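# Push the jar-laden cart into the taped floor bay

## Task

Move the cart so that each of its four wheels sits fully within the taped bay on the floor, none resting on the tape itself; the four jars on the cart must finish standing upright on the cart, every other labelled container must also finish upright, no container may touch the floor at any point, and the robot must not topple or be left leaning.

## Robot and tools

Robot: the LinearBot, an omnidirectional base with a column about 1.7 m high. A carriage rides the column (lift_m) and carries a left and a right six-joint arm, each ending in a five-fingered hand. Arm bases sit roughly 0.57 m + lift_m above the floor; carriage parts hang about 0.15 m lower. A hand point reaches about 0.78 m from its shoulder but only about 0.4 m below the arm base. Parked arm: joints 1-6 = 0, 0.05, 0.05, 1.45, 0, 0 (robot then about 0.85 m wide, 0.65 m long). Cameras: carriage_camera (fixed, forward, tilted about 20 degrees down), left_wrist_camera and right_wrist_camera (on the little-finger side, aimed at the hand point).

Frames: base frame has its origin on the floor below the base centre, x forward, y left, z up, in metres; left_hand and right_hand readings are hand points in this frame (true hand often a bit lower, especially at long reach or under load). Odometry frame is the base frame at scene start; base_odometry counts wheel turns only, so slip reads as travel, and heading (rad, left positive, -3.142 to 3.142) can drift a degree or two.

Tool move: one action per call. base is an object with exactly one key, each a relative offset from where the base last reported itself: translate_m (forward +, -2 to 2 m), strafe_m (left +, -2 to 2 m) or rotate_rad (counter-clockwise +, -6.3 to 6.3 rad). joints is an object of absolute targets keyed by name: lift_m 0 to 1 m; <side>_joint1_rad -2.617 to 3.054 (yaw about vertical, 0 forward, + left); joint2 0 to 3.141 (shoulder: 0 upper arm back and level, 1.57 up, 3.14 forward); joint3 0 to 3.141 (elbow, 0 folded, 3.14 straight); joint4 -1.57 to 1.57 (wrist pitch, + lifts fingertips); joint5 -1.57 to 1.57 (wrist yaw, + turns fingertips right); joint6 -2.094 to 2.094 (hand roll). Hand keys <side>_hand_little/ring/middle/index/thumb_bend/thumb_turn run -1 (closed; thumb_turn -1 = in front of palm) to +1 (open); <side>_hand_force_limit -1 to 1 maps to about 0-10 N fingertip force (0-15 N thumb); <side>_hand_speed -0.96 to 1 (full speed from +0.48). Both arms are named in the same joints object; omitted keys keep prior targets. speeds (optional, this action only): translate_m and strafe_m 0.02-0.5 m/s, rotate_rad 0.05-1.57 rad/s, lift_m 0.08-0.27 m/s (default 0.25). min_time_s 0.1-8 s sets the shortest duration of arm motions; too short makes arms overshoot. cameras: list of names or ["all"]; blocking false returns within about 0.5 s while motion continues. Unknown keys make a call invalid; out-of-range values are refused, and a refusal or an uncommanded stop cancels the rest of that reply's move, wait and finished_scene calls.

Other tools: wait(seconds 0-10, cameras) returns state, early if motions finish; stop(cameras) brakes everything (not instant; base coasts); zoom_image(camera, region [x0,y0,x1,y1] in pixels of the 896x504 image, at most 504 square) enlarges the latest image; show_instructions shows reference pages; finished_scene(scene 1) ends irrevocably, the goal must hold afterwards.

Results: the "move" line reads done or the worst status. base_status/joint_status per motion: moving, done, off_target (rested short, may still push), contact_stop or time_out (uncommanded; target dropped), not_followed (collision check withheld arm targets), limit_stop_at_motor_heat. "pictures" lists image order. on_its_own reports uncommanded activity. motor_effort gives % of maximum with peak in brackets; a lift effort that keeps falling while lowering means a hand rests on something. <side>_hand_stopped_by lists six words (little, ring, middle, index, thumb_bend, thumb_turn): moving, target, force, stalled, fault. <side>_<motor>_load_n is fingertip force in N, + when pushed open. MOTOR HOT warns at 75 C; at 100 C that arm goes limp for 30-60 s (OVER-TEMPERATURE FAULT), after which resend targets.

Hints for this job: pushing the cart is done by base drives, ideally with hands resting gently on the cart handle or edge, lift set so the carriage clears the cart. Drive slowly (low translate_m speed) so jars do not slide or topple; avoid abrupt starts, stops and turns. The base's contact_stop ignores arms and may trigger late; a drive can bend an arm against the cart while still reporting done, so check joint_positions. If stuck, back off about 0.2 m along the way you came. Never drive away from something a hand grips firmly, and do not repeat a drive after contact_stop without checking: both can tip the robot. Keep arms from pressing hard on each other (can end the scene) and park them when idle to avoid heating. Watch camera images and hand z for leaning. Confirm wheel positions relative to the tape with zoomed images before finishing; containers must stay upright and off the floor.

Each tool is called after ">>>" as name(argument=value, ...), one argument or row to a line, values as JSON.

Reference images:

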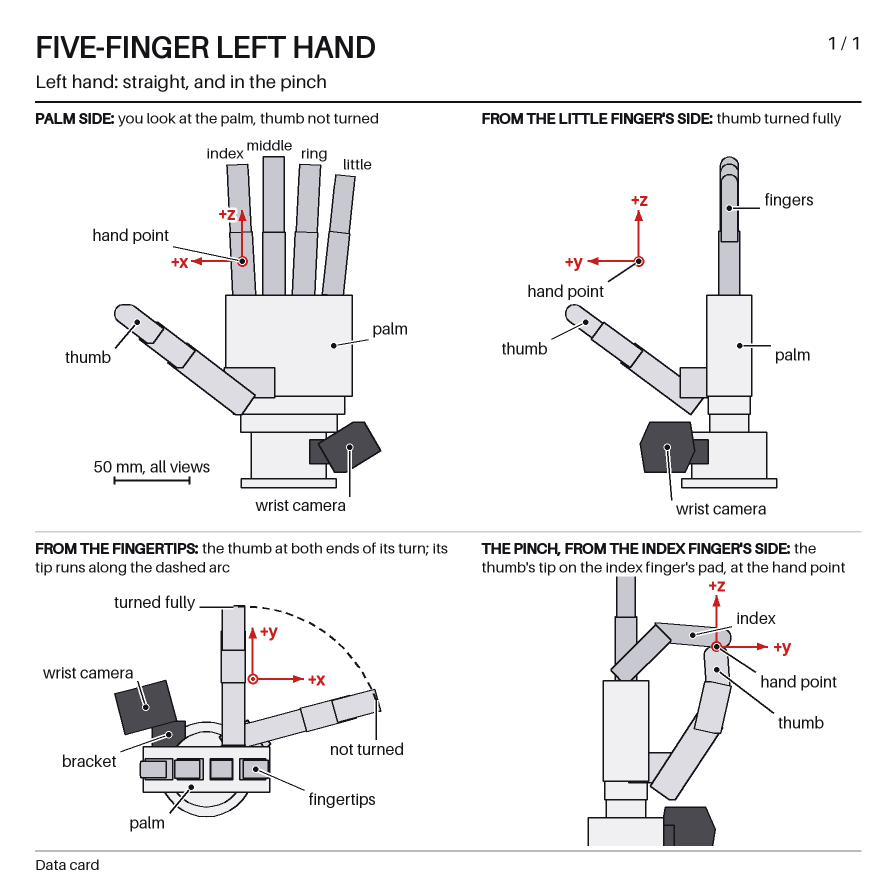

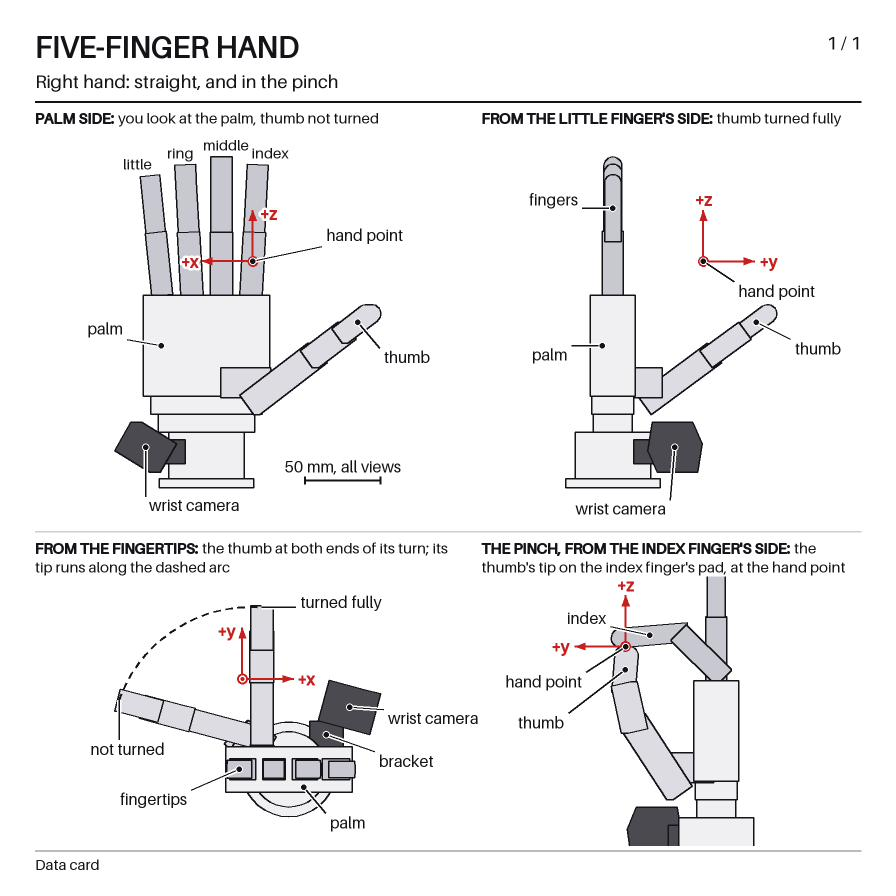

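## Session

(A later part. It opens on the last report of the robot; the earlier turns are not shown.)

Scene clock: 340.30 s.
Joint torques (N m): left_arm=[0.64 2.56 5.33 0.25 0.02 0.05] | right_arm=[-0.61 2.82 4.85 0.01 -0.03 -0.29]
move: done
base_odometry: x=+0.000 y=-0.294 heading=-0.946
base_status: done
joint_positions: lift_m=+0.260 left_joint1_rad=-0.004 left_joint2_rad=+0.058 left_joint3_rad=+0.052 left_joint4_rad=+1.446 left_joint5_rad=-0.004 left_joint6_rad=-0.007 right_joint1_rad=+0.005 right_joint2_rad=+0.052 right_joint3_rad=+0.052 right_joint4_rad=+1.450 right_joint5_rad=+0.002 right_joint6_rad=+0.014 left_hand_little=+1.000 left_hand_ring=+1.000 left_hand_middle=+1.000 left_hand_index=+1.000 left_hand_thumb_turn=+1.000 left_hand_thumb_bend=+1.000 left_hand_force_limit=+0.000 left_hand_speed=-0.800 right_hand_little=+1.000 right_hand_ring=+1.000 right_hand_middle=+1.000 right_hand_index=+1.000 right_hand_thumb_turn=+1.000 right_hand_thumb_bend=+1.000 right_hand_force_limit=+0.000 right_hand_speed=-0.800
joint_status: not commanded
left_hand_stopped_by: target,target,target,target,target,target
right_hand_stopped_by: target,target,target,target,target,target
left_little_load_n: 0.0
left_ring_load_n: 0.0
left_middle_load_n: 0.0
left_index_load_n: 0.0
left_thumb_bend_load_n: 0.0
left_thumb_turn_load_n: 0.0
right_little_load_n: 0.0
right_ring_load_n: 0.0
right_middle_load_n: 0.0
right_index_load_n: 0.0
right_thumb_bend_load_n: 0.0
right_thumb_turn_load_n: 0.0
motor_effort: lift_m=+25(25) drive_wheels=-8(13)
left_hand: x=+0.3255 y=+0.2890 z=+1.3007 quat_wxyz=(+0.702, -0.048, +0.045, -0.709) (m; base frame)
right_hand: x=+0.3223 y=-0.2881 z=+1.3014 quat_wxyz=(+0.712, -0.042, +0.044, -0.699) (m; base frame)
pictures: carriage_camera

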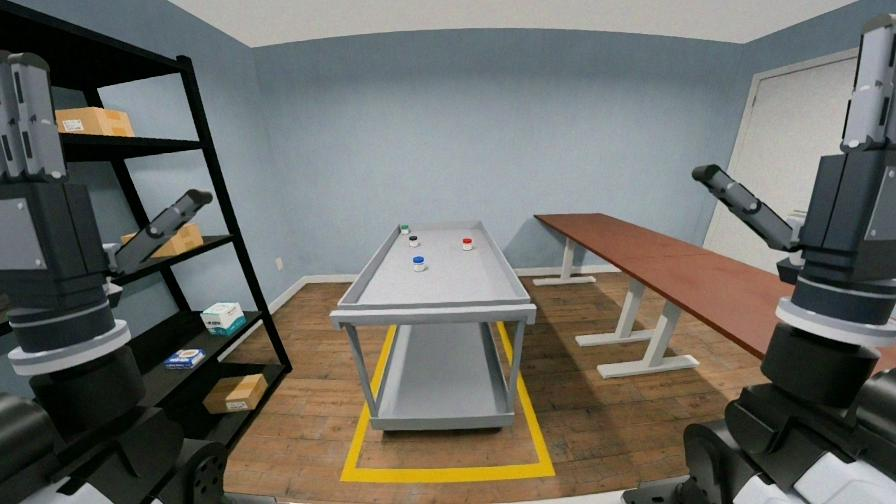

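>>> move(
  joints={"left_joint1_rad":0,"left_joint2_rad":1.4,"left_joint3_rad":1.4,"left_joint4_rad":-1.5,"left_joint5_rad":0,"left_joint6_rad":0,"right_joint1_rad":0,"right_joint2_rad":1.4,"right_joint3_rad":1.4,"right_joint4_rad":-1.5,"right_joint5_rad":0,"right_joint6_rad":0},
  min_time_s=2.5,
)

>>> move(
  joints={"left_joint1_rad":-0.27,"left_joint2_rad":2.265,"left_joint3_rad":2.315,"left_joint4_rad":-1.57,"left_joint5_rad":0,"left_joint6_rad":-0.27,"right_joint1_rad":0.33,"right_joint2_rad":2.265,"right_joint3_rad":2.315,"right_joint4_rad":-1.57,"right_joint5_rad":0,"right_joint6_rad":0.33},
  min_time_s=2.5,
  cameras=["all"],
)

>>> zoom_image(
  camera="carriage_camera",
  region=[310, 200, 590, 360],
)

Scene clock: 349.97 s.
Joint torques (N m): left_arm=[0.55 -3.18 8.68 0.34 0.03 0.1] | right_arm=[-0.54 -3.44 7.57 0.25 -0.01 -0.29]
move: done
base_odometry: x=+0.000 y=-0.294 heading=-0.946
base_status: not commanded
joint_positions: lift_m=+0.260 left_joint1_rad=-0.004 left_joint2_rad=+1.389 left_joint3_rad=+1.372 left_joint4_rad=-1.488 left_joint5_rad=-0.004 left_joint6_rad=-0.007 right_joint1_rad=+0.005 right_joint2_rad=+1.393 right_joint3_rad=+1.374 right_joint4_rad=-1.491 right_joint5_rad=+0.002 right_joint6_rad=+0.014 left_hand_little=+1.000 left_hand_ring=+1.000 left_hand_middle=+1.000 left_hand_index=+1.000 left_hand_thumb_turn=+1.000 left_hand_thumb_bend=+1.000 left_hand_force_limit=+0.000 left_hand_speed=-0.800 right_hand_little=+1.000 right_hand_ring=+1.000 right_hand_middle=+1.000 right_hand_index=+1.000 right_hand_thumb_turn=+1.000 right_hand_thumb_bend=+1.000 right_hand_force_limit=+0.000 right_hand_speed=-0.800
joint_status: all done
left_hand_stopped_by: target,target,target,target,target,target
right_hand_stopped_by: target,target,target,target,target,target
left_little_load_n: 0.0
left_ring_load_n: 0.0
left_middle_load_n: 0.0
left_index_load_n: 0.0
left_thumb_bend_load_n: 0.0
left_thumb_turn_load_n: 0.5
right_little_load_n: 0.0
right_ring_load_n: 0.0
right_middle_load_n: 0.0
right_index_load_n: 0.0
right_thumb_bend_load_n: 0.0
right_thumb_turn_load_n: 0.0
motor_effort: lift_m=+26(26) drive_wheels=-8(9)
left_hand: x=+0.4051 y=+0.2887 z=+1.0122 quat_wxyz=(+0.024, -0.708, +0.706, -0.022) (m; base frame)
right_hand: x=+0.4052 y=-0.2877 z=+1.0123 quat_wxyz=(+0.021, -0.703, +0.710, -0.022) (m; base frame)
pictures: none

Scene clock: 352.77 s.
Joint torques (N m): left_arm=[-0.12 -9.52 8.43 0.33 0.01 -0.1] | right_arm=[0.46 -9.66 7.43 0.21 -0.01 0.06]
move: done
base_odometry: x=+0.000 y=-0.294 heading=-0.946
base_status: not commanded
joint_positions: lift_m=+0.260 left_joint1_rad=-0.265 left_joint2_rad=+2.247 left_joint3_rad=+2.287 left_joint4_rad=-1.543 left_joint5_rad=-0.004 left_joint6_rad=-0.262 right_joint1_rad=+0.324 right_joint2_rad=+2.255 right_joint3_rad=+2.289 right_joint4_rad=-1.561 right_joint5_rad=+0.002 right_joint6_rad=+0.314 left_hand_little=+1.000 left_hand_ring=+1.000 left_hand_middle=+1.000 left_hand_index=+1.000 left_hand_thumb_turn=+1.000 left_hand_thumb_bend=+1.000 left_hand_force_limit=+0.000 left_hand_speed=-0.800 right_hand_little=+1.000 right_hand_ring=+1.000 right_hand_middle=+1.000 right_hand_index=+1.000 right_hand_thumb_turn=+1.000 right_hand_thumb_bend=+1.000 right_hand_force_limit=+0.000 right_hand_speed=-0.800
joint_status: all done
joint sent to its limit — left_joint4_rad, lower limit.
left_hand_stopped_by: target,target,target,target,target,target
right_hand_stopped_by: target,target,target,target,target,target
left_little_load_n: 0.0
left_ring_load_n: 0.0
left_middle_load_n: 0.0
left_index_load_n: 0.0
left_thumb_bend_load_n: 0.0
left_thumb_turn_load_n: 0.0
right_little_load_n: 0.0
right_ring_load_n: 0.0
right_middle_load_n: 0.0
right_index_load_n: 0.0
right_thumb_bend_load_n: 0.0
right_thumb_turn_load_n: 0.0
motor_effort: lift_m=+26(26) drive_wheels=-8(9)
left_hand: x=+0.5999 y=+0.1731 z=+0.9731 quat_wxyz=(+0.019, -0.706, +0.708, -0.029) (m; base frame)
right_hand: x=+0.5875 y=-0.1495 z=+0.9712 quat_wxyz=(+0.019, -0.710, +0.704, -0.011) (m; base frame)
pictures: carriage_camera, left_wrist_camera, right_wrist_camera

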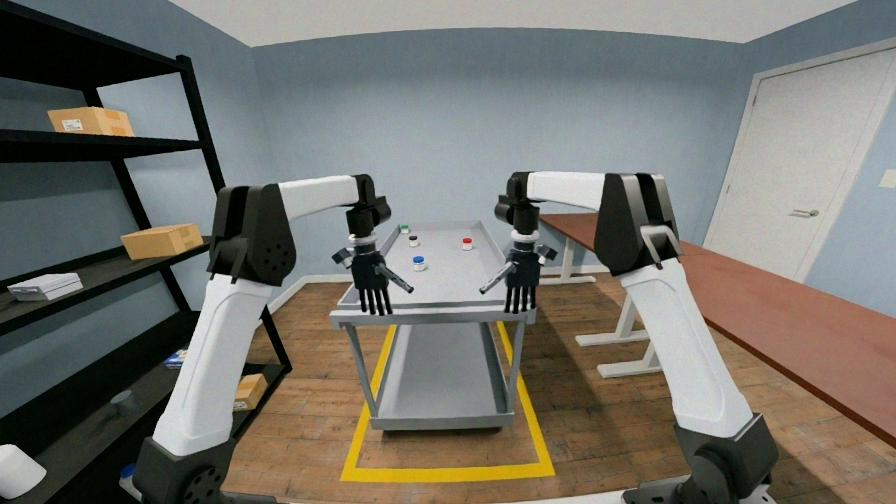

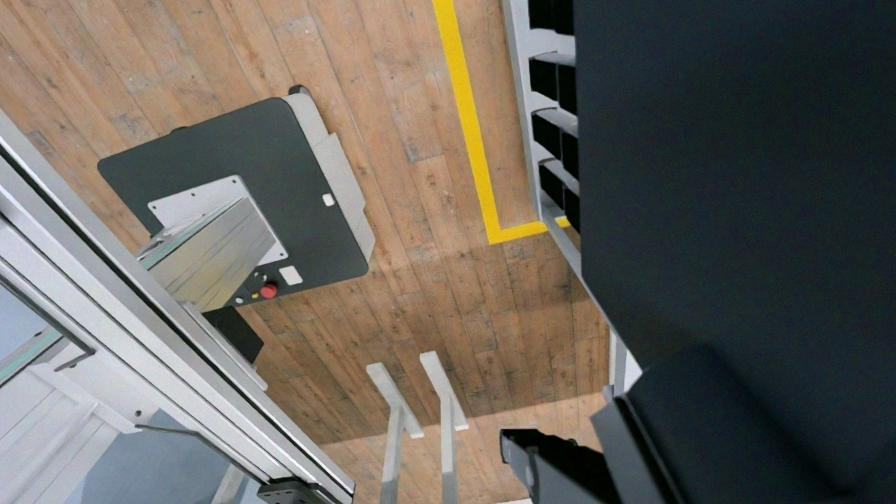

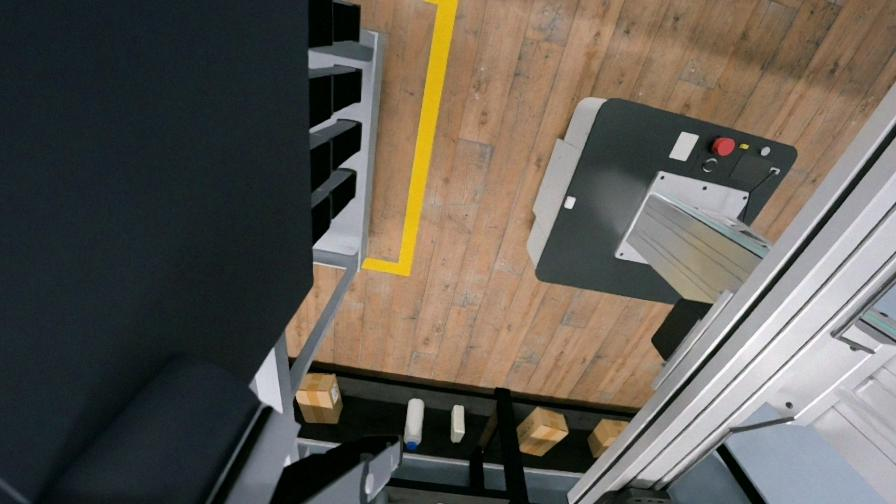

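Scaled by 1.800.

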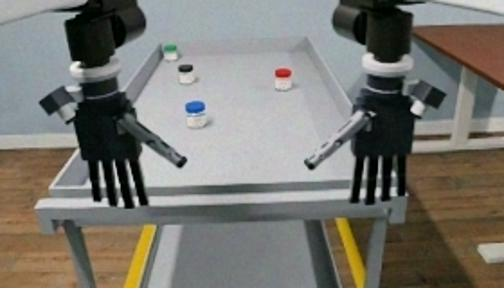

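>>> zoom_image(
  camera="carriage_camera",
  region=[410, 280, 490, 340],
)

Scaled by 6.300.

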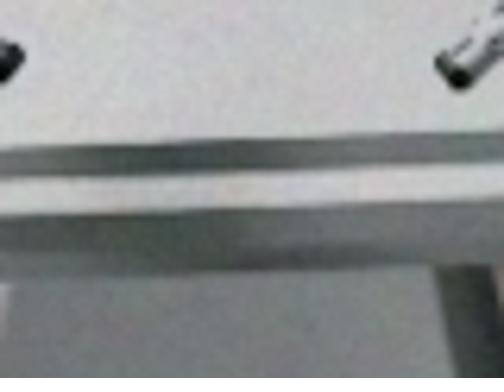

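>>> move(
  base={"translate_m": 0.122},
  speeds={"translate_m": 0.08},
)

>>> move(
  joints={"lift_m": 0.215},
  speeds={"lift_m": 0.08},
  cameras=["all"],
)

>>> zoom_image(
  camera="carriage_camera",
  region=[310, 260, 450, 360],
)

>>> zoom_image(
  camera="carriage_camera",
  region=[440, 260, 580, 360],
)

Scene clock: 363.40 s.
Joint torques (N m): left_arm=[-0.08 -9.43 8.39 0.31 0.04 -0.1] | right_arm=[0.28 -9.88 7.36 0.24 -0.01 0.05]
move: done
base_odometry: x=+0.071 y=-0.393 heading=-0.947
base_status: done
joint_positions: lift_m=+0.260 left_joint1_rad=-0.266 left_joint2_rad=+2.248 left_joint3_rad=+2.287 left_joint4_rad=-1.548 left_joint5_rad=-0.004 left_joint6_rad=-0.263 right_joint1_rad=+0.325 right_joint2_rad=+2.257 right_joint3_rad=+2.289 right_joint4_rad=-1.567 right_joint5_rad=+0.002 right_joint6_rad=+0.315 left_hand_little=+1.000 left_hand_ring=+1.000 left_hand_middle=+1.000 left_hand_index=+1.000 left_hand_thumb_turn=+1.000 left_hand_thumb_bend=+1.000 left_hand_force_limit=+0.000 left_hand_speed=-0.800 right_hand_little=+1.000 right_hand_ring=+1.000 right_hand_middle=+1.000 right_hand_index=+1.000 right_hand_thumb_turn=+1.000 right_hand_thumb_bend=+1.000 right_hand_force_limit=+0.000 right_hand_speed=-0.800
joint_status: not commanded
left_hand_stopped_by: target,target,target,target,target,target
right_hand_stopped_by: target,target,target,target,target,target
left_little_load_n: 0.0
left_ring_load_n: 0.0
left_middle_load_n: 0.0
left_index_load_n: 0.0
left_thumb_bend_load_n: 0.0
left_thumb_turn_load_n: 0.5
right_little_load_n: -0.5
right_ring_load_n: 0.0
right_middle_load_n: 0.0
right_index_load_n: 0.0
right_thumb_bend_load_n: 0.0
right_thumb_turn_load_n: 0.0
motor_effort: lift_m=+26(26) drive_wheels=-7(9)
left_hand: x=+0.5982 y=+0.1731 z=+0.9730 quat_wxyz=(+0.017, -0.706, +0.708, -0.026) (m; base frame)
right_hand: x=+0.5859 y=-0.1493 z=+0.9707 quat_wxyz=(+0.016, -0.711, +0.703, -0.009) (m; base frame)
pictures: none

Scene clock: 364.33 s.
Joint torques (N m): left_arm=[0.08 -10.33 7.86 0.39 0.07 -0.11] | right_arm=[0.31 -10.35 6.83 0.24 -0.01 0.05]
move: done
base_odometry: x=+0.071 y=-0.393 heading=-0.947
base_status: not commanded
joint_positions: lift_m=+0.215 left_joint1_rad=-0.266 left_joint2_rad=+2.253 left_joint3_rad=+2.293 left_joint4_rad=-1.548 left_joint5_rad=-0.004 left_joint6_rad=-0.263 right_joint1_rad=+0.325 right_joint2_rad=+2.263 right_joint3_rad=+2.295 right_joint4_rad=-1.567 right_joint5_rad=+0.002 right_joint6_rad=+0.316 left_hand_little=+1.000 left_hand_ring=+1.000 left_hand_middle=+1.000 left_hand_index=+1.000 left_hand_thumb_turn=+1.000 left_hand_thumb_bend=+1.000 left_hand_force_limit=+0.000 left_hand_speed=-0.800 right_hand_little=+1.000 right_hand_ring=+1.000 right_hand_middle=+1.000 right_hand_index=+1.000 right_hand_thumb_turn=+1.000 right_hand_thumb_bend=+1.000 right_hand_force_limit=+0.000 right_hand_speed=-0.800
joint_status: all done
left_hand_stopped_by: target,target,target,target,target,target
right_hand_stopped_by: target,target,target,target,target,target
left_little_load_n: 0.0
left_ring_load_n: 0.0
left_middle_load_n: 0.0
left_index_load_n: 0.0
left_thumb_bend_load_n: 0.0
left_thumb_turn_load_n: 0.0
right_little_load_n: 0.0
right_ring_load_n: 0.0
right_middle_load_n: 0.0
right_index_load_n: 0.0
right_thumb_bend_load_n: 0.0
right_thumb_turn_load_n: 0.0
motor_effort: lift_m=+26(31) drive_wheels=-5(7)
left_hand: x=+0.5994 y=+0.1727 z=+0.9272 quat_wxyz=(+0.017, -0.706, +0.708, -0.026) (m; base frame)
right_hand: x=+0.5871 y=-0.1489 z=+0.9249 quat_wxyz=(+0.016, -0.710, +0.704, -0.009) (m; base frame)
pictures: carriage_camera, left_wrist_camera, right_wrist_camera

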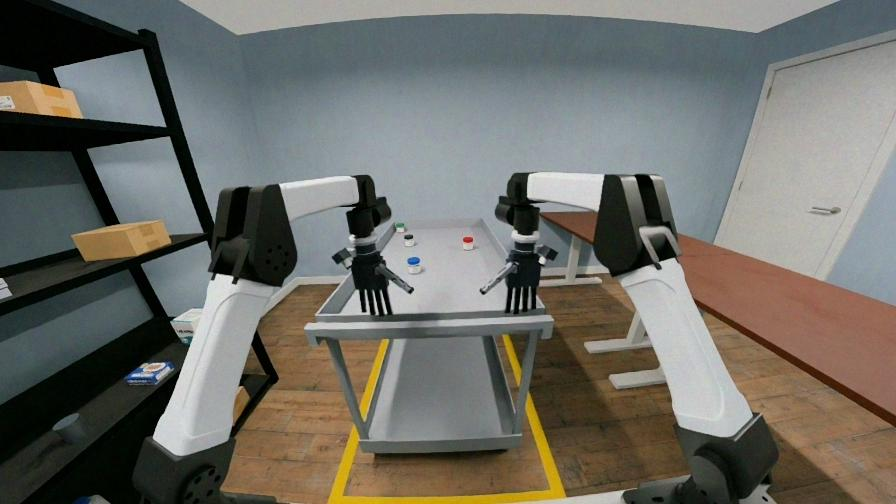

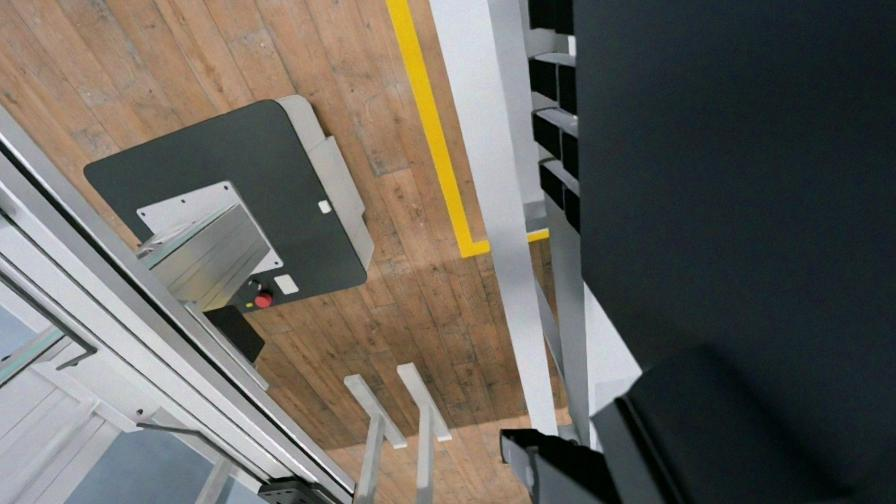

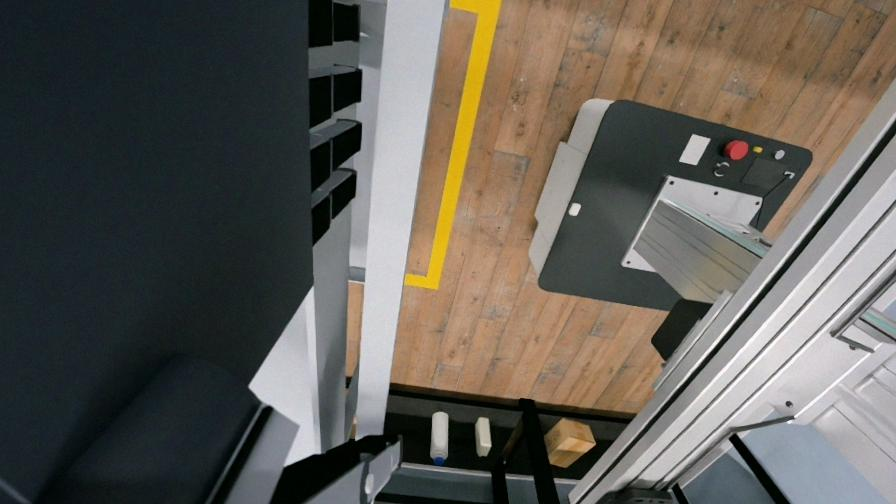

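Scaled by 3.600.

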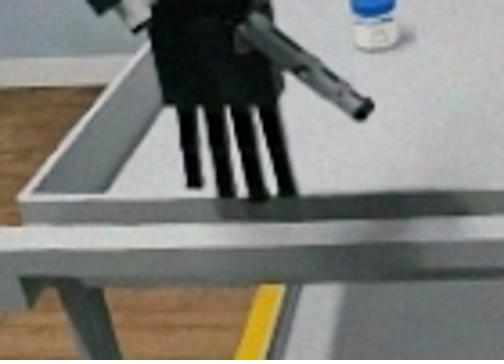

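Scaled by 3.600.

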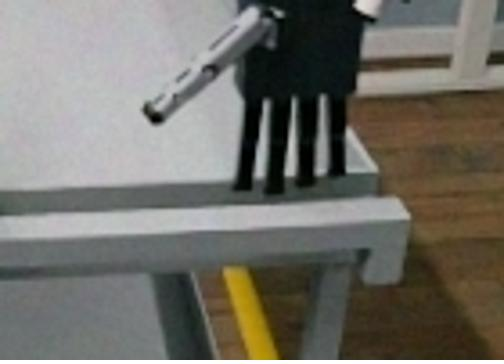

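>>> move(
  joints={"right_joint1_rad":0.365,"right_joint6_rad":0.365},
  min_time_s=1,
)

>>> move(
  joints={"lift_m": 0.19},
  speeds={"lift_m": 0.08},
  cameras=["all"],
)

>>> zoom_image(
  camera="carriage_camera",
  region=[310, 260, 450, 360],
)

>>> zoom_image(
  camera="carriage_camera",
  region=[440, 260, 580, 360],
)

>>> zoom_image(
  camera="right_wrist_camera",
  region=[280, 0, 480, 300],
)

Scene clock: 373.50 s.
Joint torques (N m): left_arm=[-0.12 -10.33 7.94 0.37 0.03 -0.08] | right_arm=[0.39 -10.35 6.87 0.24 -0.01 0.05]
move: done
base_odometry: x=+0.071 y=-0.393 heading=-0.947
base_status: not commanded
joint_positions: lift_m=+0.215 left_joint1_rad=-0.266 left_joint2_rad=+2.253 left_joint3_rad=+2.293 left_joint4_rad=-1.548 left_joint5_rad=-0.004 left_joint6_rad=-0.263 right_joint1_rad=+0.360 right_joint2_rad=+2.263 right_joint3_rad=+2.295 right_joint4_rad=-1.567 right_joint5_rad=+0.002 right_joint6_rad=+0.350 left_hand_little=+1.000 left_hand_ring=+1.000 left_hand_middle=+1.000 left_hand_index=+1.000 left_hand_thumb_turn=+1.000 left_hand_thumb_bend=+1.000 left_hand_force_limit=+0.000 left_hand_speed=-0.800 right_hand_little=+1.000 right_hand_ring=+1.000 right_hand_middle=+1.000 right_hand_index=+1.000 right_hand_thumb_turn=+1.000 right_hand_thumb_bend=+1.000 right_hand_force_limit=+0.000 right_hand_speed=-0.800
joint_status: all done
left_hand_stopped_by: target,target,target,target,target,target
right_hand_stopped_by: target,target,target,target,target,target
left_little_load_n: 0.0
left_ring_load_n: 0.0
left_middle_load_n: 0.0
left_index_load_n: 0.0
left_thumb_bend_load_n: 0.0
left_thumb_turn_load_n: 0.0
right_little_load_n: 0.0
right_ring_load_n: 0.0
right_middle_load_n: 0.0
right_index_load_n: 0.0
right_thumb_bend_load_n: 0.0
right_thumb_turn_load_n: 0.0
motor_effort: lift_m=+26(26) drive_wheels=-6(6)
left_hand: x=+0.5994 y=+0.1727 z=+0.9272 quat_wxyz=(+0.017, -0.706, +0.708, -0.026) (m; base frame)
right_hand: x=+0.5820 y=-0.1347 z=+0.9249 quat_wxyz=(+0.016, -0.711, +0.703, -0.009) (m; base frame)
pictures: none

Scene clock: 374.17 s.
Joint torques (N m): left_arm=[-0.06 -10.52 7.56 0.37 0.05 -0.08] | right_arm=[0.46 -10.61 6.67 0.22 -0.01 0.05]
move: done
base_odometry: x=+0.071 y=-0.393 heading=-0.947
base_status: not commanded
joint_positions: lift_m=+0.190 left_joint1_rad=-0.266 left_joint2_rad=+2.256 left_joint3_rad=+2.295 left_joint4_rad=-1.549 left_joint5_rad=-0.004 left_joint6_rad=-0.263 right_joint1_rad=+0.360 right_joint2_rad=+2.266 right_joint3_rad=+2.298 right_joint4_rad=-1.567 right_joint5_rad=+0.002 right_joint6_rad=+0.350 left_hand_little=+1.000 left_hand_ring=+1.000 left_hand_middle=+1.000 left_hand_index=+1.000 left_hand_thumb_turn=+1.000 left_hand_thumb_bend=+1.000 left_hand_force_limit=+0.000 left_hand_speed=-0.800 right_hand_little=+1.000 right_hand_ring=+1.000 right_hand_middle=+1.000 right_hand_index=+1.000 right_hand_thumb_turn=+1.000 right_hand_thumb_bend=+1.000 right_hand_force_limit=+0.000 right_hand_speed=-0.800
joint_status: all done
left_hand_stopped_by: target,target,target,target,target,target
right_hand_stopped_by: target,target,target,target,target,target
left_little_load_n: 0.0
left_ring_load_n: 0.0
left_middle_load_n: 0.0
left_index_load_n: 0.0
left_thumb_bend_load_n: 0.0
left_thumb_turn_load_n: 0.5
right_little_load_n: 0.0
right_ring_load_n: 0.0
right_middle_load_n: 0.0
right_index_load_n: 0.0
right_thumb_bend_load_n: 0.0
right_thumb_turn_load_n: 0.0
motor_effort: lift_m=+26(30) drive_wheels=-5(7)
left_hand: x=+0.5997 y=+0.1726 z=+0.9014 quat_wxyz=(+0.017, -0.706, +0.708, -0.026) (m; base frame)
right_hand: x=+0.5824 y=-0.1345 z=+0.8990 quat_wxyz=(+0.015, -0.710, +0.704, -0.008) (m; base frame)
pictures: carriage_camera, left_wrist_camera, right_wrist_camera

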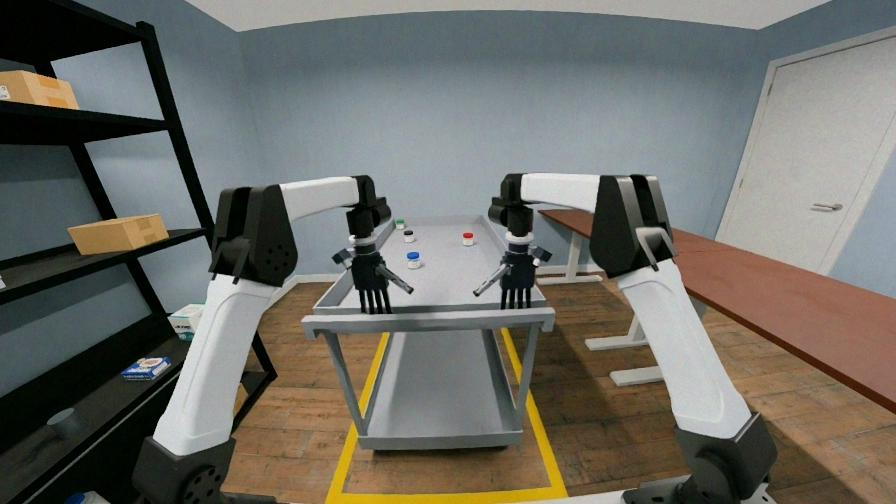

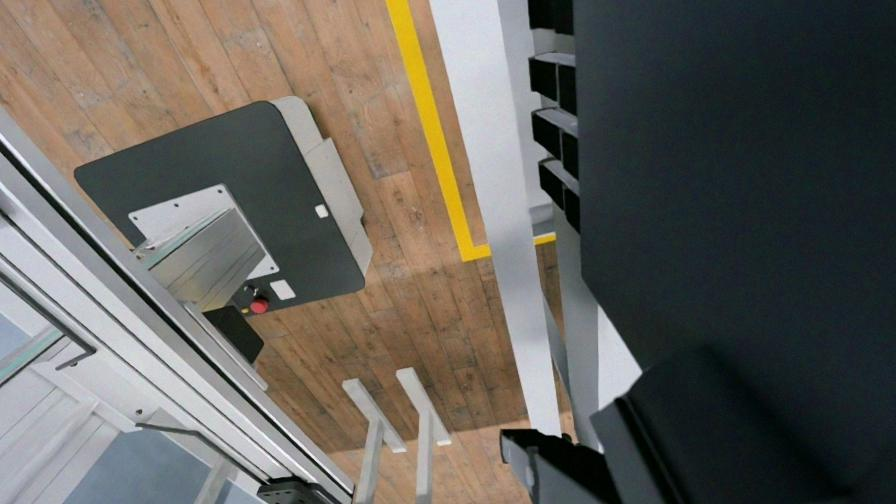

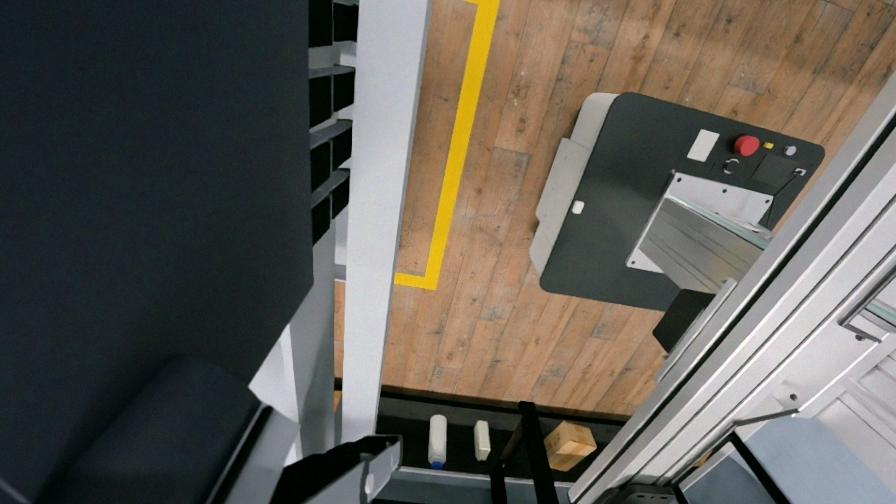

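Scaled by 3.600.

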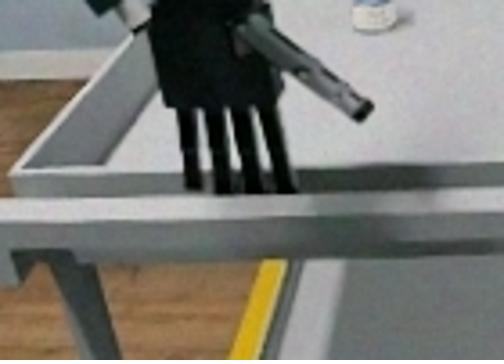

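Scaled by 3.600.

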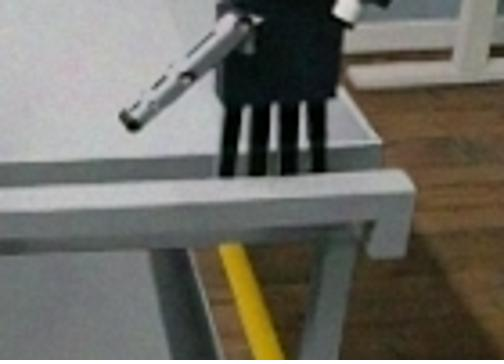

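Scaled by 1.680.

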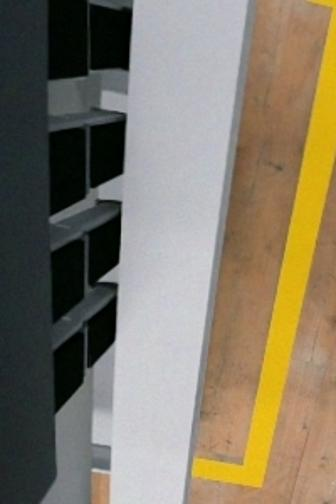

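>>> move(
  joints={"lift_m": 0.15},
  speeds={"lift_m": 0.08},
  cameras=["carriage_camera"],
)

>>> zoom_image(
  camera="carriage_camera",
  region=[310, 240, 590, 400],
)

Scene clock: 377.97 s.
Joint torques (N m): left_arm=[0.2 -10.84 7.42 0.35 0.07 -0.09] | right_arm=[0.43 -10.85 6.63 0.26 -0.01 0.05]
move: done
base_odometry: x=+0.071 y=-0.393 heading=-0.947
base_status: not commanded
joint_positions: lift_m=+0.150 left_joint1_rad=-0.266 left_joint2_rad=+2.258 left_joint3_rad=+2.297 left_joint4_rad=-1.549 left_joint5_rad=-0.004 left_joint6_rad=-0.263 right_joint1_rad=+0.360 right_joint2_rad=+2.269 right_joint3_rad=+2.299 right_joint4_rad=-1.568 right_joint5_rad=+0.002 right_joint6_rad=+0.350 left_hand_little=+1.000 left_hand_ring=+1.000 left_hand_middle=+1.000 left_hand_index=+1.000 left_hand_thumb_turn=+1.000 left_hand_thumb_bend=+1.000 left_hand_force_limit=+0.000 left_hand_speed=-0.800 right_hand_little=+1.000 right_hand_ring=+1.000 right_hand_middle=+1.000 right_hand_index=+1.000 right_hand_thumb_turn=+1.000 right_hand_thumb_bend=+1.000 right_hand_force_limit=+0.000 right_hand_speed=-0.800
joint_status: all done
left_hand_stopped_by: target,target,target,target,target,target
right_hand_stopped_by: target,target,target,target,target,target
left_little_load_n: 0.0
left_ring_load_n: 0.0
left_middle_load_n: 0.0
left_index_load_n: 0.0
left_thumb_bend_load_n: -0.5
left_thumb_turn_load_n: 0.0
right_little_load_n: 0.0
right_ring_load_n: 0.0
right_middle_load_n: 0.0
right_index_load_n: 0.0
right_thumb_bend_load_n: 0.0
right_thumb_turn_load_n: 0.0
motor_effort: lift_m=+26(29) drive_wheels=-6(6)
left_hand: x=+0.5999 y=+0.1726 z=+0.8609 quat_wxyz=(+0.017, -0.706, +0.708, -0.025) (m; base frame)
right_hand: x=+0.5825 y=-0.1344 z=+0.8583 quat_wxyz=(+0.015, -0.710, +0.704, -0.008) (m; base frame)
pictures: carriage_camera

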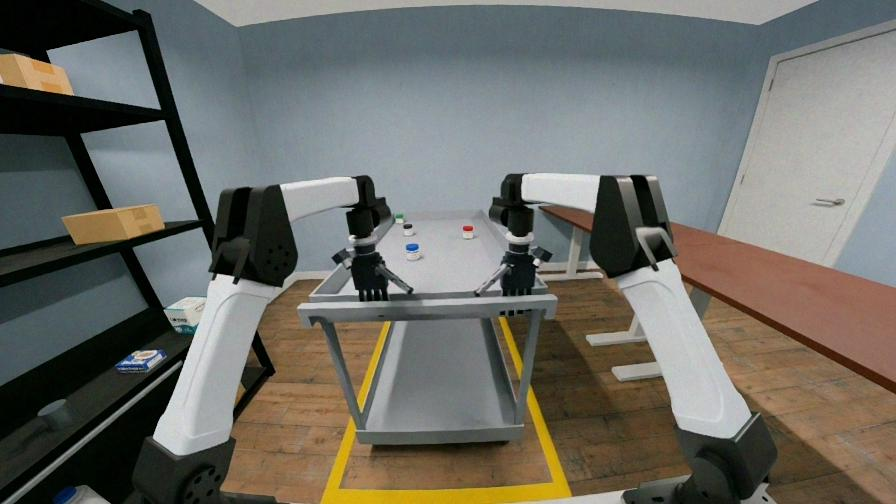

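Scaled by 1.800.

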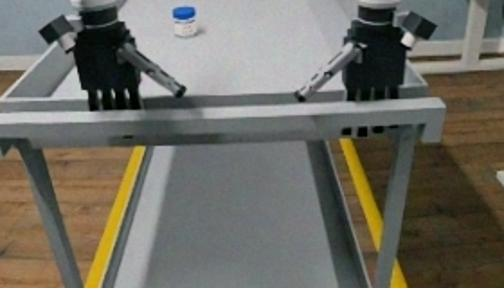

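>>> move(
  base={"translate_m": -0.06},
  speeds={"translate_m": 0.05},
  cameras=["carriage_camera"],
)

>>> zoom_image(
  camera="carriage_camera",
  region=[310, 400, 590, 504],
)

Scene clock: 382.43 s.
Joint torques (N m): left_arm=[-0.29 -10.84 7.5 0.35 0.11 -0.02] | right_arm=[0.39 -10.99 6.63 0.11 -0.1 0.04]
move: done
base_odometry: x=+0.036 y=-0.344 heading=-0.946
base_status: done
joint_positions: lift_m=+0.150 left_joint1_rad=-0.266 left_joint2_rad=+2.258 left_joint3_rad=+2.297 left_joint4_rad=-1.543 left_joint5_rad=-0.009 left_joint6_rad=-0.269 right_joint1_rad=+0.360 right_joint2_rad=+2.269 right_joint3_rad=+2.299 right_joint4_rad=-1.552 right_joint5_rad=+0.011 right_joint6_rad=+0.351 left_hand_little=+1.000 left_hand_ring=+1.000 left_hand_middle=+1.000 left_hand_index=+1.000 left_hand_thumb_turn=+1.000 left_hand_thumb_bend=+1.000 left_hand_force_limit=+0.000 left_hand_speed=-0.800 right_hand_little=+1.000 right_hand_ring=+1.000 right_hand_middle=+1.000 right_hand_index=+1.000 right_hand_thumb_turn=+1.000 right_hand_thumb_bend=+1.000 right_hand_force_limit=+0.000 right_hand_speed=-0.800
joint_status: not commanded
left_hand_stopped_by: target,target,target,target,target,target
right_hand_stopped_by: target,target,target,target,target,target
left_little_load_n: 0.0
left_ring_load_n: 0.0
left_middle_load_n: 0.0
left_index_load_n: 0.0
left_thumb_bend_load_n: 0.0
left_thumb_turn_load_n: 0.0
right_little_load_n: 0.0
right_ring_load_n: 0.0
right_middle_load_n: 0.0
right_index_load_n: 0.0
right_thumb_bend_load_n: 0.0
right_thumb_turn_load_n: 0.0
motor_effort: lift_m=+26(26) drive_wheels=+5(11)
left_hand: x=+0.6019 y=+0.1726 z=+0.8605 quat_wxyz=(+0.020, -0.708, +0.706, -0.027) (m; base frame)
right_hand: x=+0.5870 y=-0.1346 z=+0.8573 quat_wxyz=(+0.020, -0.710, +0.704, -0.015) (m; base frame)
pictures: carriage_camera

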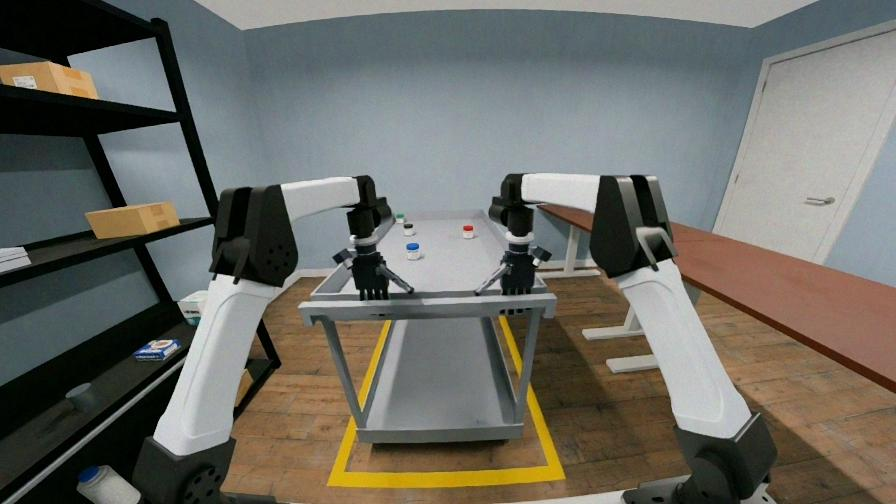

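Scaled by 1.800.

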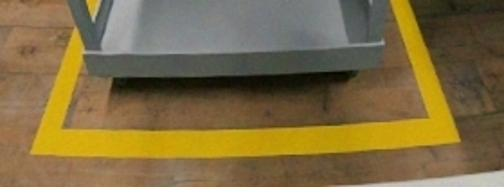

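>>> move(
  base={"translate_m": 0.01},
  speeds={"translate_m": 0.03},
)

>>> move(
  joints={"lift_m": 0.26},
  speeds={"lift_m": 0.08},
)

>>> move(
  base={"translate_m": -0.55},
  speeds={"translate_m": 0.2},
)

>>> move(
  joints={"left_joint1_rad":0,"left_joint2_rad":1.0,"left_joint3_rad":1.0,"left_joint4_rad":0,"left_joint5_rad":0,"left_joint6_rad":0,"right_joint1_rad":0,"right_joint2_rad":1.0,"right_joint3_rad":1.0,"right_joint4_rad":0,"right_joint5_rad":0,"right_joint6_rad":0},
  min_time_s=2.5,
)

>>> move(
  joints={"lift_m": 0.0, "left_joint1_rad":0,"left_joint2_rad":0.05,"left_joint3_rad":0.05,"left_joint4_rad":1.45,"left_joint5_rad":0,"left_joint6_rad":0,"right_joint1_rad":0,"right_joint2_rad":0.05,"right_joint3_rad":0.05,"right_joint4_rad":1.45,"right_joint5_rad":0,"right_joint6_rad":0},
  min_time_s=2.5,
  cameras=["carriage_camera"],
)

>>> zoom_image(
  camera="carriage_camera",
  region=[330, 170, 550, 390],
)

Scene clock: 392.67 s.
Joint torques (N m): left_arm=[0.21 -10.76 7.5 0.39 0.11 0.03] | right_arm=[0.25 -10.93 6.54 0.21 -0.05 0.04]
move: done
base_odometry: x=+0.042 y=-0.352 heading=-0.946
base_status: done
joint_positions: lift_m=+0.150 left_joint1_rad=-0.268 left_joint2_rad=+2.258 left_joint3_rad=+2.297 left_joint4_rad=-1.548 left_joint5_rad=-0.009 left_joint6_rad=-0.269 right_joint1_rad=+0.362 right_joint2_rad=+2.269 right_joint3_rad=+2.299 right_joint4_rad=-1.565 right_joint5_rad=+0.008 right_joint6_rad=+0.351 left_hand_little=+1.000 left_hand_ring=+1.000 left_hand_middle=+1.000 left_hand_index=+1.000 left_hand_thumb_turn=+1.000 left_hand_thumb_bend=+1.000 left_hand_force_limit=+0.000 left_hand_speed=-0.800 right_hand_little=+1.000 right_hand_ring=+1.000 right_hand_middle=+1.000 right_hand_index=+1.000 right_hand_thumb_turn=+1.000 right_hand_thumb_bend=+1.000 right_hand_force_limit=+0.000 right_hand_speed=-0.800
joint_status: not commanded
left_hand_stopped_by: target,target,target,target,target,target
right_hand_stopped_by: target,target,target,target,target,target
left_little_load_n: 0.0
left_ring_load_n: 0.0
left_middle_load_n: 0.0
left_index_load_n: 0.0
left_thumb_bend_load_n: -0.5
left_thumb_turn_load_n: 0.0
right_little_load_n: 0.5
right_ring_load_n: 0.0
right_middle_load_n: 0.0
right_index_load_n: 0.0
right_thumb_bend_load_n: 0.0
right_thumb_turn_load_n: 0.0
motor_effort: lift_m=+26(26) drive_wheels=+1(9)
left_hand: x=+0.6005 y=+0.1724 z=+0.8607 quat_wxyz=(+0.019, -0.707, +0.706, -0.025) (m; base frame)
right_hand: x=+0.5833 y=-0.1346 z=+0.8579 quat_wxyz=(+0.015, -0.711, +0.703, -0.011) (m; base frame)
pictures: none

Scene clock: 394.40 s.
Joint torques (N m): left_arm=[0.32 -10.78 7.54 0.37 0.11 -0.03] | right_arm=[0.24 -10.97 6.52 0.24 -0.07 0.04]
move: done
base_odometry: x=+0.042 y=-0.352 heading=-0.946
base_status: not commanded
joint_positions: lift_m=+0.260 left_joint1_rad=-0.268 left_joint2_rad=+2.259 left_joint3_rad=+2.297 left_joint4_rad=-1.548 left_joint5_rad=-0.009 left_joint6_rad=-0.269 right_joint1_rad=+0.362 right_joint2_rad=+2.269 right_joint3_rad=+2.299 right_joint4_rad=-1.567 right_joint5_rad=+0.008 right_joint6_rad=+0.351 left_hand_little=+1.000 left_hand_ring=+1.000 left_hand_middle=+1.000 left_hand_index=+1.000 left_hand_thumb_turn=+1.000 left_hand_thumb_bend=+1.000 left_hand_force_limit=+0.000 left_hand_speed=-0.800 right_hand_little=+1.000 right_hand_ring=+1.000 right_hand_middle=+1.000 right_hand_index=+1.000 right_hand_thumb_turn=+1.000 right_hand_thumb_bend=+1.000 right_hand_force_limit=+0.000 right_hand_speed=-0.800
joint_status: all done
left_hand_stopped_by: target,target,target,target,target,target
right_hand_stopped_by: target,target,target,target,target,target
left_little_load_n: 0.0
left_ring_load_n: 0.0
left_middle_load_n: 0.0
left_index_load_n: 0.0
left_thumb_bend_load_n: -0.5
left_thumb_turn_load_n: 0.0
right_little_load_n: 0.0
right_ring_load_n: 0.0
right_middle_load_n: 0.0
right_index_load_n: 0.0
right_thumb_bend_load_n: 0.0
right_thumb_turn_load_n: 0.0
motor_effort: lift_m=+25(31) drive_wheels=+1(3)
left_hand: x=+0.6003 y=+0.1725 z=+0.9706 quat_wxyz=(+0.019, -0.707, +0.706, -0.024) (m; base frame)
right_hand: x=+0.5827 y=-0.1347 z=+0.9680 quat_wxyz=(+0.014, -0.711, +0.703, -0.011) (m; base frame)
pictures: none

Scene clock: 398.33 s.
Joint torques (N m): left_arm=[0.08 -10.99 7.23 0.33 0.06 0] | right_arm=[0.2 -10.92 6.64 0.24 -0.06 0.04]
move: done
base_odometry: x=-0.280 y=+0.094 heading=-0.946
base_status: done
joint_positions: lift_m=+0.260 left_joint1_rad=-0.268 left_joint2_rad=+2.259 left_joint3_rad=+2.297 left_joint4_rad=-1.549 left_joint5_rad=-0.008 left_joint6_rad=-0.269 right_joint1_rad=+0.362 right_joint2_rad=+2.269 right_joint3_rad=+2.299 right_joint4_rad=-1.568 right_joint5_rad=+0.007 right_joint6_rad=+0.351 left_hand_little=+1.000 left_hand_ring=+1.000 left_hand_middle=+1.000 left_hand_index=+1.000 left_hand_thumb_turn=+1.000 left_hand_thumb_bend=+1.000 left_hand_force_limit=+0.000 left_hand_speed=-0.800 right_hand_little=+1.000 right_hand_ring=+1.000 right_hand_middle=+1.000 right_hand_index=+1.000 right_hand_thumb_turn=+1.000 right_hand_thumb_bend=+1.000 right_hand_force_limit=+0.000 right_hand_speed=-0.800
joint_status: not commanded
left_hand_stopped_by: target,target,target,target,target,target
right_hand_stopped_by: target,target,target,target,target,target
left_little_load_n: 0.0
left_ring_load_n: 0.0
left_middle_load_n: 0.0
left_index_load_n: 0.0
left_thumb_bend_load_n: 0.0
left_thumb_turn_load_n: 0.0
right_little_load_n: 0.0
right_ring_load_n: 0.0
right_middle_load_n: 0.0
right_index_load_n: 0.0
right_thumb_bend_load_n: 0.0
right_thumb_turn_load_n: 0.0
motor_effort: lift_m=+25(26) drive_wheels=-3(12)
left_hand: x=+0.6001 y=+0.1723 z=+0.9707 quat_wxyz=(+0.018, -0.707, +0.706, -0.024) (m; base frame)
right_hand: x=+0.5823 y=-0.1345 z=+0.9681 quat_wxyz=(+0.013, -0.711, +0.703, -0.010) (m; base frame)
pictures: none

Scene clock: 401.23 s.
Joint torques (N m): left_arm=[0.68 -4.48 6.63 2.13 0.11 0.06] | right_arm=[-0.72 -3.89 6.12 2.32 -0.06 -0.29]
move: done
base_odometry: x=-0.280 y=+0.094 heading=-0.946
base_status: not commanded
joint_positions: lift_m=+0.260 left_joint1_rad=-0.005 left_joint2_rad=+1.017 left_joint3_rad=+1.010 left_joint4_rad=-0.022 left_joint5_rad=-0.008 left_joint6_rad=-0.007 right_joint1_rad=+0.006 right_joint2_rad=+1.015 right_joint3_rad=+1.006 right_joint4_rad=-0.022 right_joint5_rad=+0.007 right_joint6_rad=+0.015 left_hand_little=+1.000 left_hand_ring=+1.000 left_hand_middle=+1.000 left_hand_index=+1.000 left_hand_thumb_turn=+1.000 left_hand_thumb_bend=+1.000 left_hand_force_limit=+0.000 left_hand_speed=-0.800 right_hand_little=+1.000 right_hand_ring=+1.000 right_hand_middle=+1.000 right_hand_index=+1.000 right_hand_thumb_turn=+1.000 right_hand_thumb_bend=+1.000 right_hand_force_limit=+0.000 right_hand_speed=-0.800
joint_status: all done
left_hand_stopped_by: target,target,target,target,target,target
right_hand_stopped_by: target,target,target,target,target,target
left_little_load_n: 0.0
left_ring_load_n: 0.0
left_middle_load_n: 0.0
left_index_load_n: -0.5
left_thumb_bend_load_n: 0.0
left_thumb_turn_load_n: 0.0
right_little_load_n: 0.0
right_ring_load_n: 0.0
right_middle_load_n: 0.0
right_index_load_n: 0.0
right_thumb_bend_load_n: 0.0
right_thumb_turn_load_n: 0.0
motor_effort: lift_m=+26(26) drive_wheels=-3(3)
left_hand: x=+0.6223 y=+0.2880 z=+1.1838 quat_wxyz=(+0.492, -0.510, +0.505, -0.494) (m; base frame)
right_hand: x=+0.6218 y=-0.2868 z=+1.1829 quat_wxyz=(+0.496, -0.504, +0.511, -0.489) (m; base frame)
pictures: none

Scene clock: 404.10 s.
Joint torques (N m): left_arm=[0.65 2.19 4.77 0.4 0.04 0.1] | right_arm=[-0.72 2.4 4.49 0.15 -0.07 -0.29]
move: done
base_odometry: x=-0.280 y=+0.094 heading=-0.946
base_status: not commanded
joint_positions: lift_m=+0.000 left_joint1_rad=-0.005 left_joint2_rad=+0.060 left_joint3_rad=+0.058 left_joint4_rad=+1.437 left_joint5_rad=-0.008 left_joint6_rad=-0.007 right_joint1_rad=+0.006 right_joint2_rad=+0.057 right_joint3_rad=+0.056 right_joint4_rad=+1.439 right_joint5_rad=+0.007 right_joint6_rad=+0.014 left_hand_little=+1.000 left_hand_ring=+1.000 left_hand_middle=+1.000 left_hand_index=+1.000 left_hand_thumb_turn=+1.000 left_hand_thumb_bend=+1.000 left_hand_force_limit=+0.000 left_hand_speed=-0.800 right_hand_little=+1.000 right_hand_ring=+1.000 right_hand_middle=+1.000 right_hand_index=+1.000 right_hand_thumb_turn=+1.000 right_hand_thumb_bend=+1.000 right_hand_force_limit=+0.000 right_hand_speed=-0.800
joint_status: all done
left_hand_stopped_by: target,target,target,target,target,target
right_hand_stopped_by: target,target,target,target,target,target
left_little_load_n: 0.0
left_ring_load_n: 0.0
left_middle_load_n: 0.0
left_index_load_n: 0.0
left_thumb_bend_load_n: 0.0
left_thumb_turn_load_n: 0.0
right_little_load_n: 0.0
right_ring_load_n: 0.0
right_middle_load_n: 0.0
right_index_load_n: 0.0
right_thumb_bend_load_n: 0.0
right_thumb_turn_load_n: 0.0
motor_effort: lift_m=+26(29) drive_wheels=+1(3)
left_hand: x=+0.3266 y=+0.2897 z=+1.0418 quat_wxyz=(+0.701, -0.051, +0.045, -0.709) (m; base frame)
right_hand: x=+0.3253 y=-0.2888 z=+1.0415 quat_wxyz=(+0.713, -0.044, +0.049, -0.699) (m; base frame)
pictures: carriage_camera

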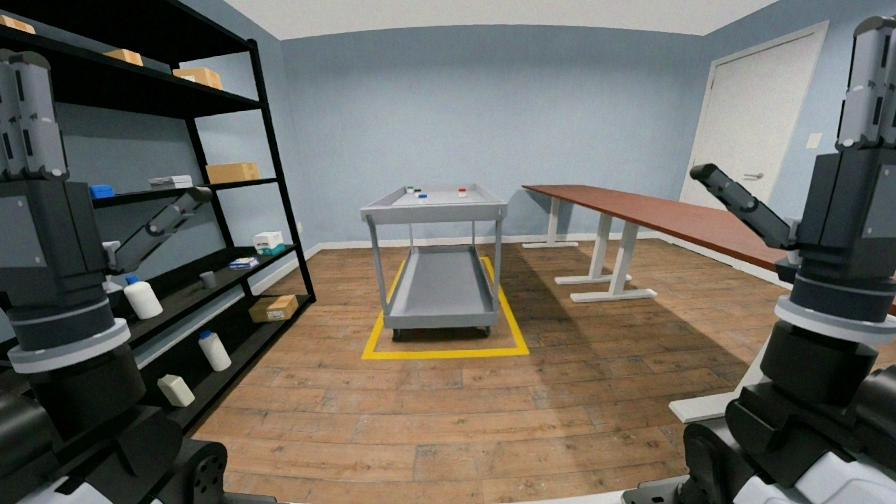

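Scaled by 2.291.

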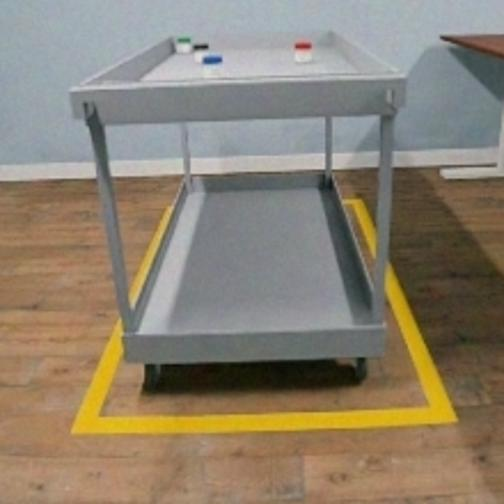

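>>> finished_scene(
)

The scene is finished: the task was done.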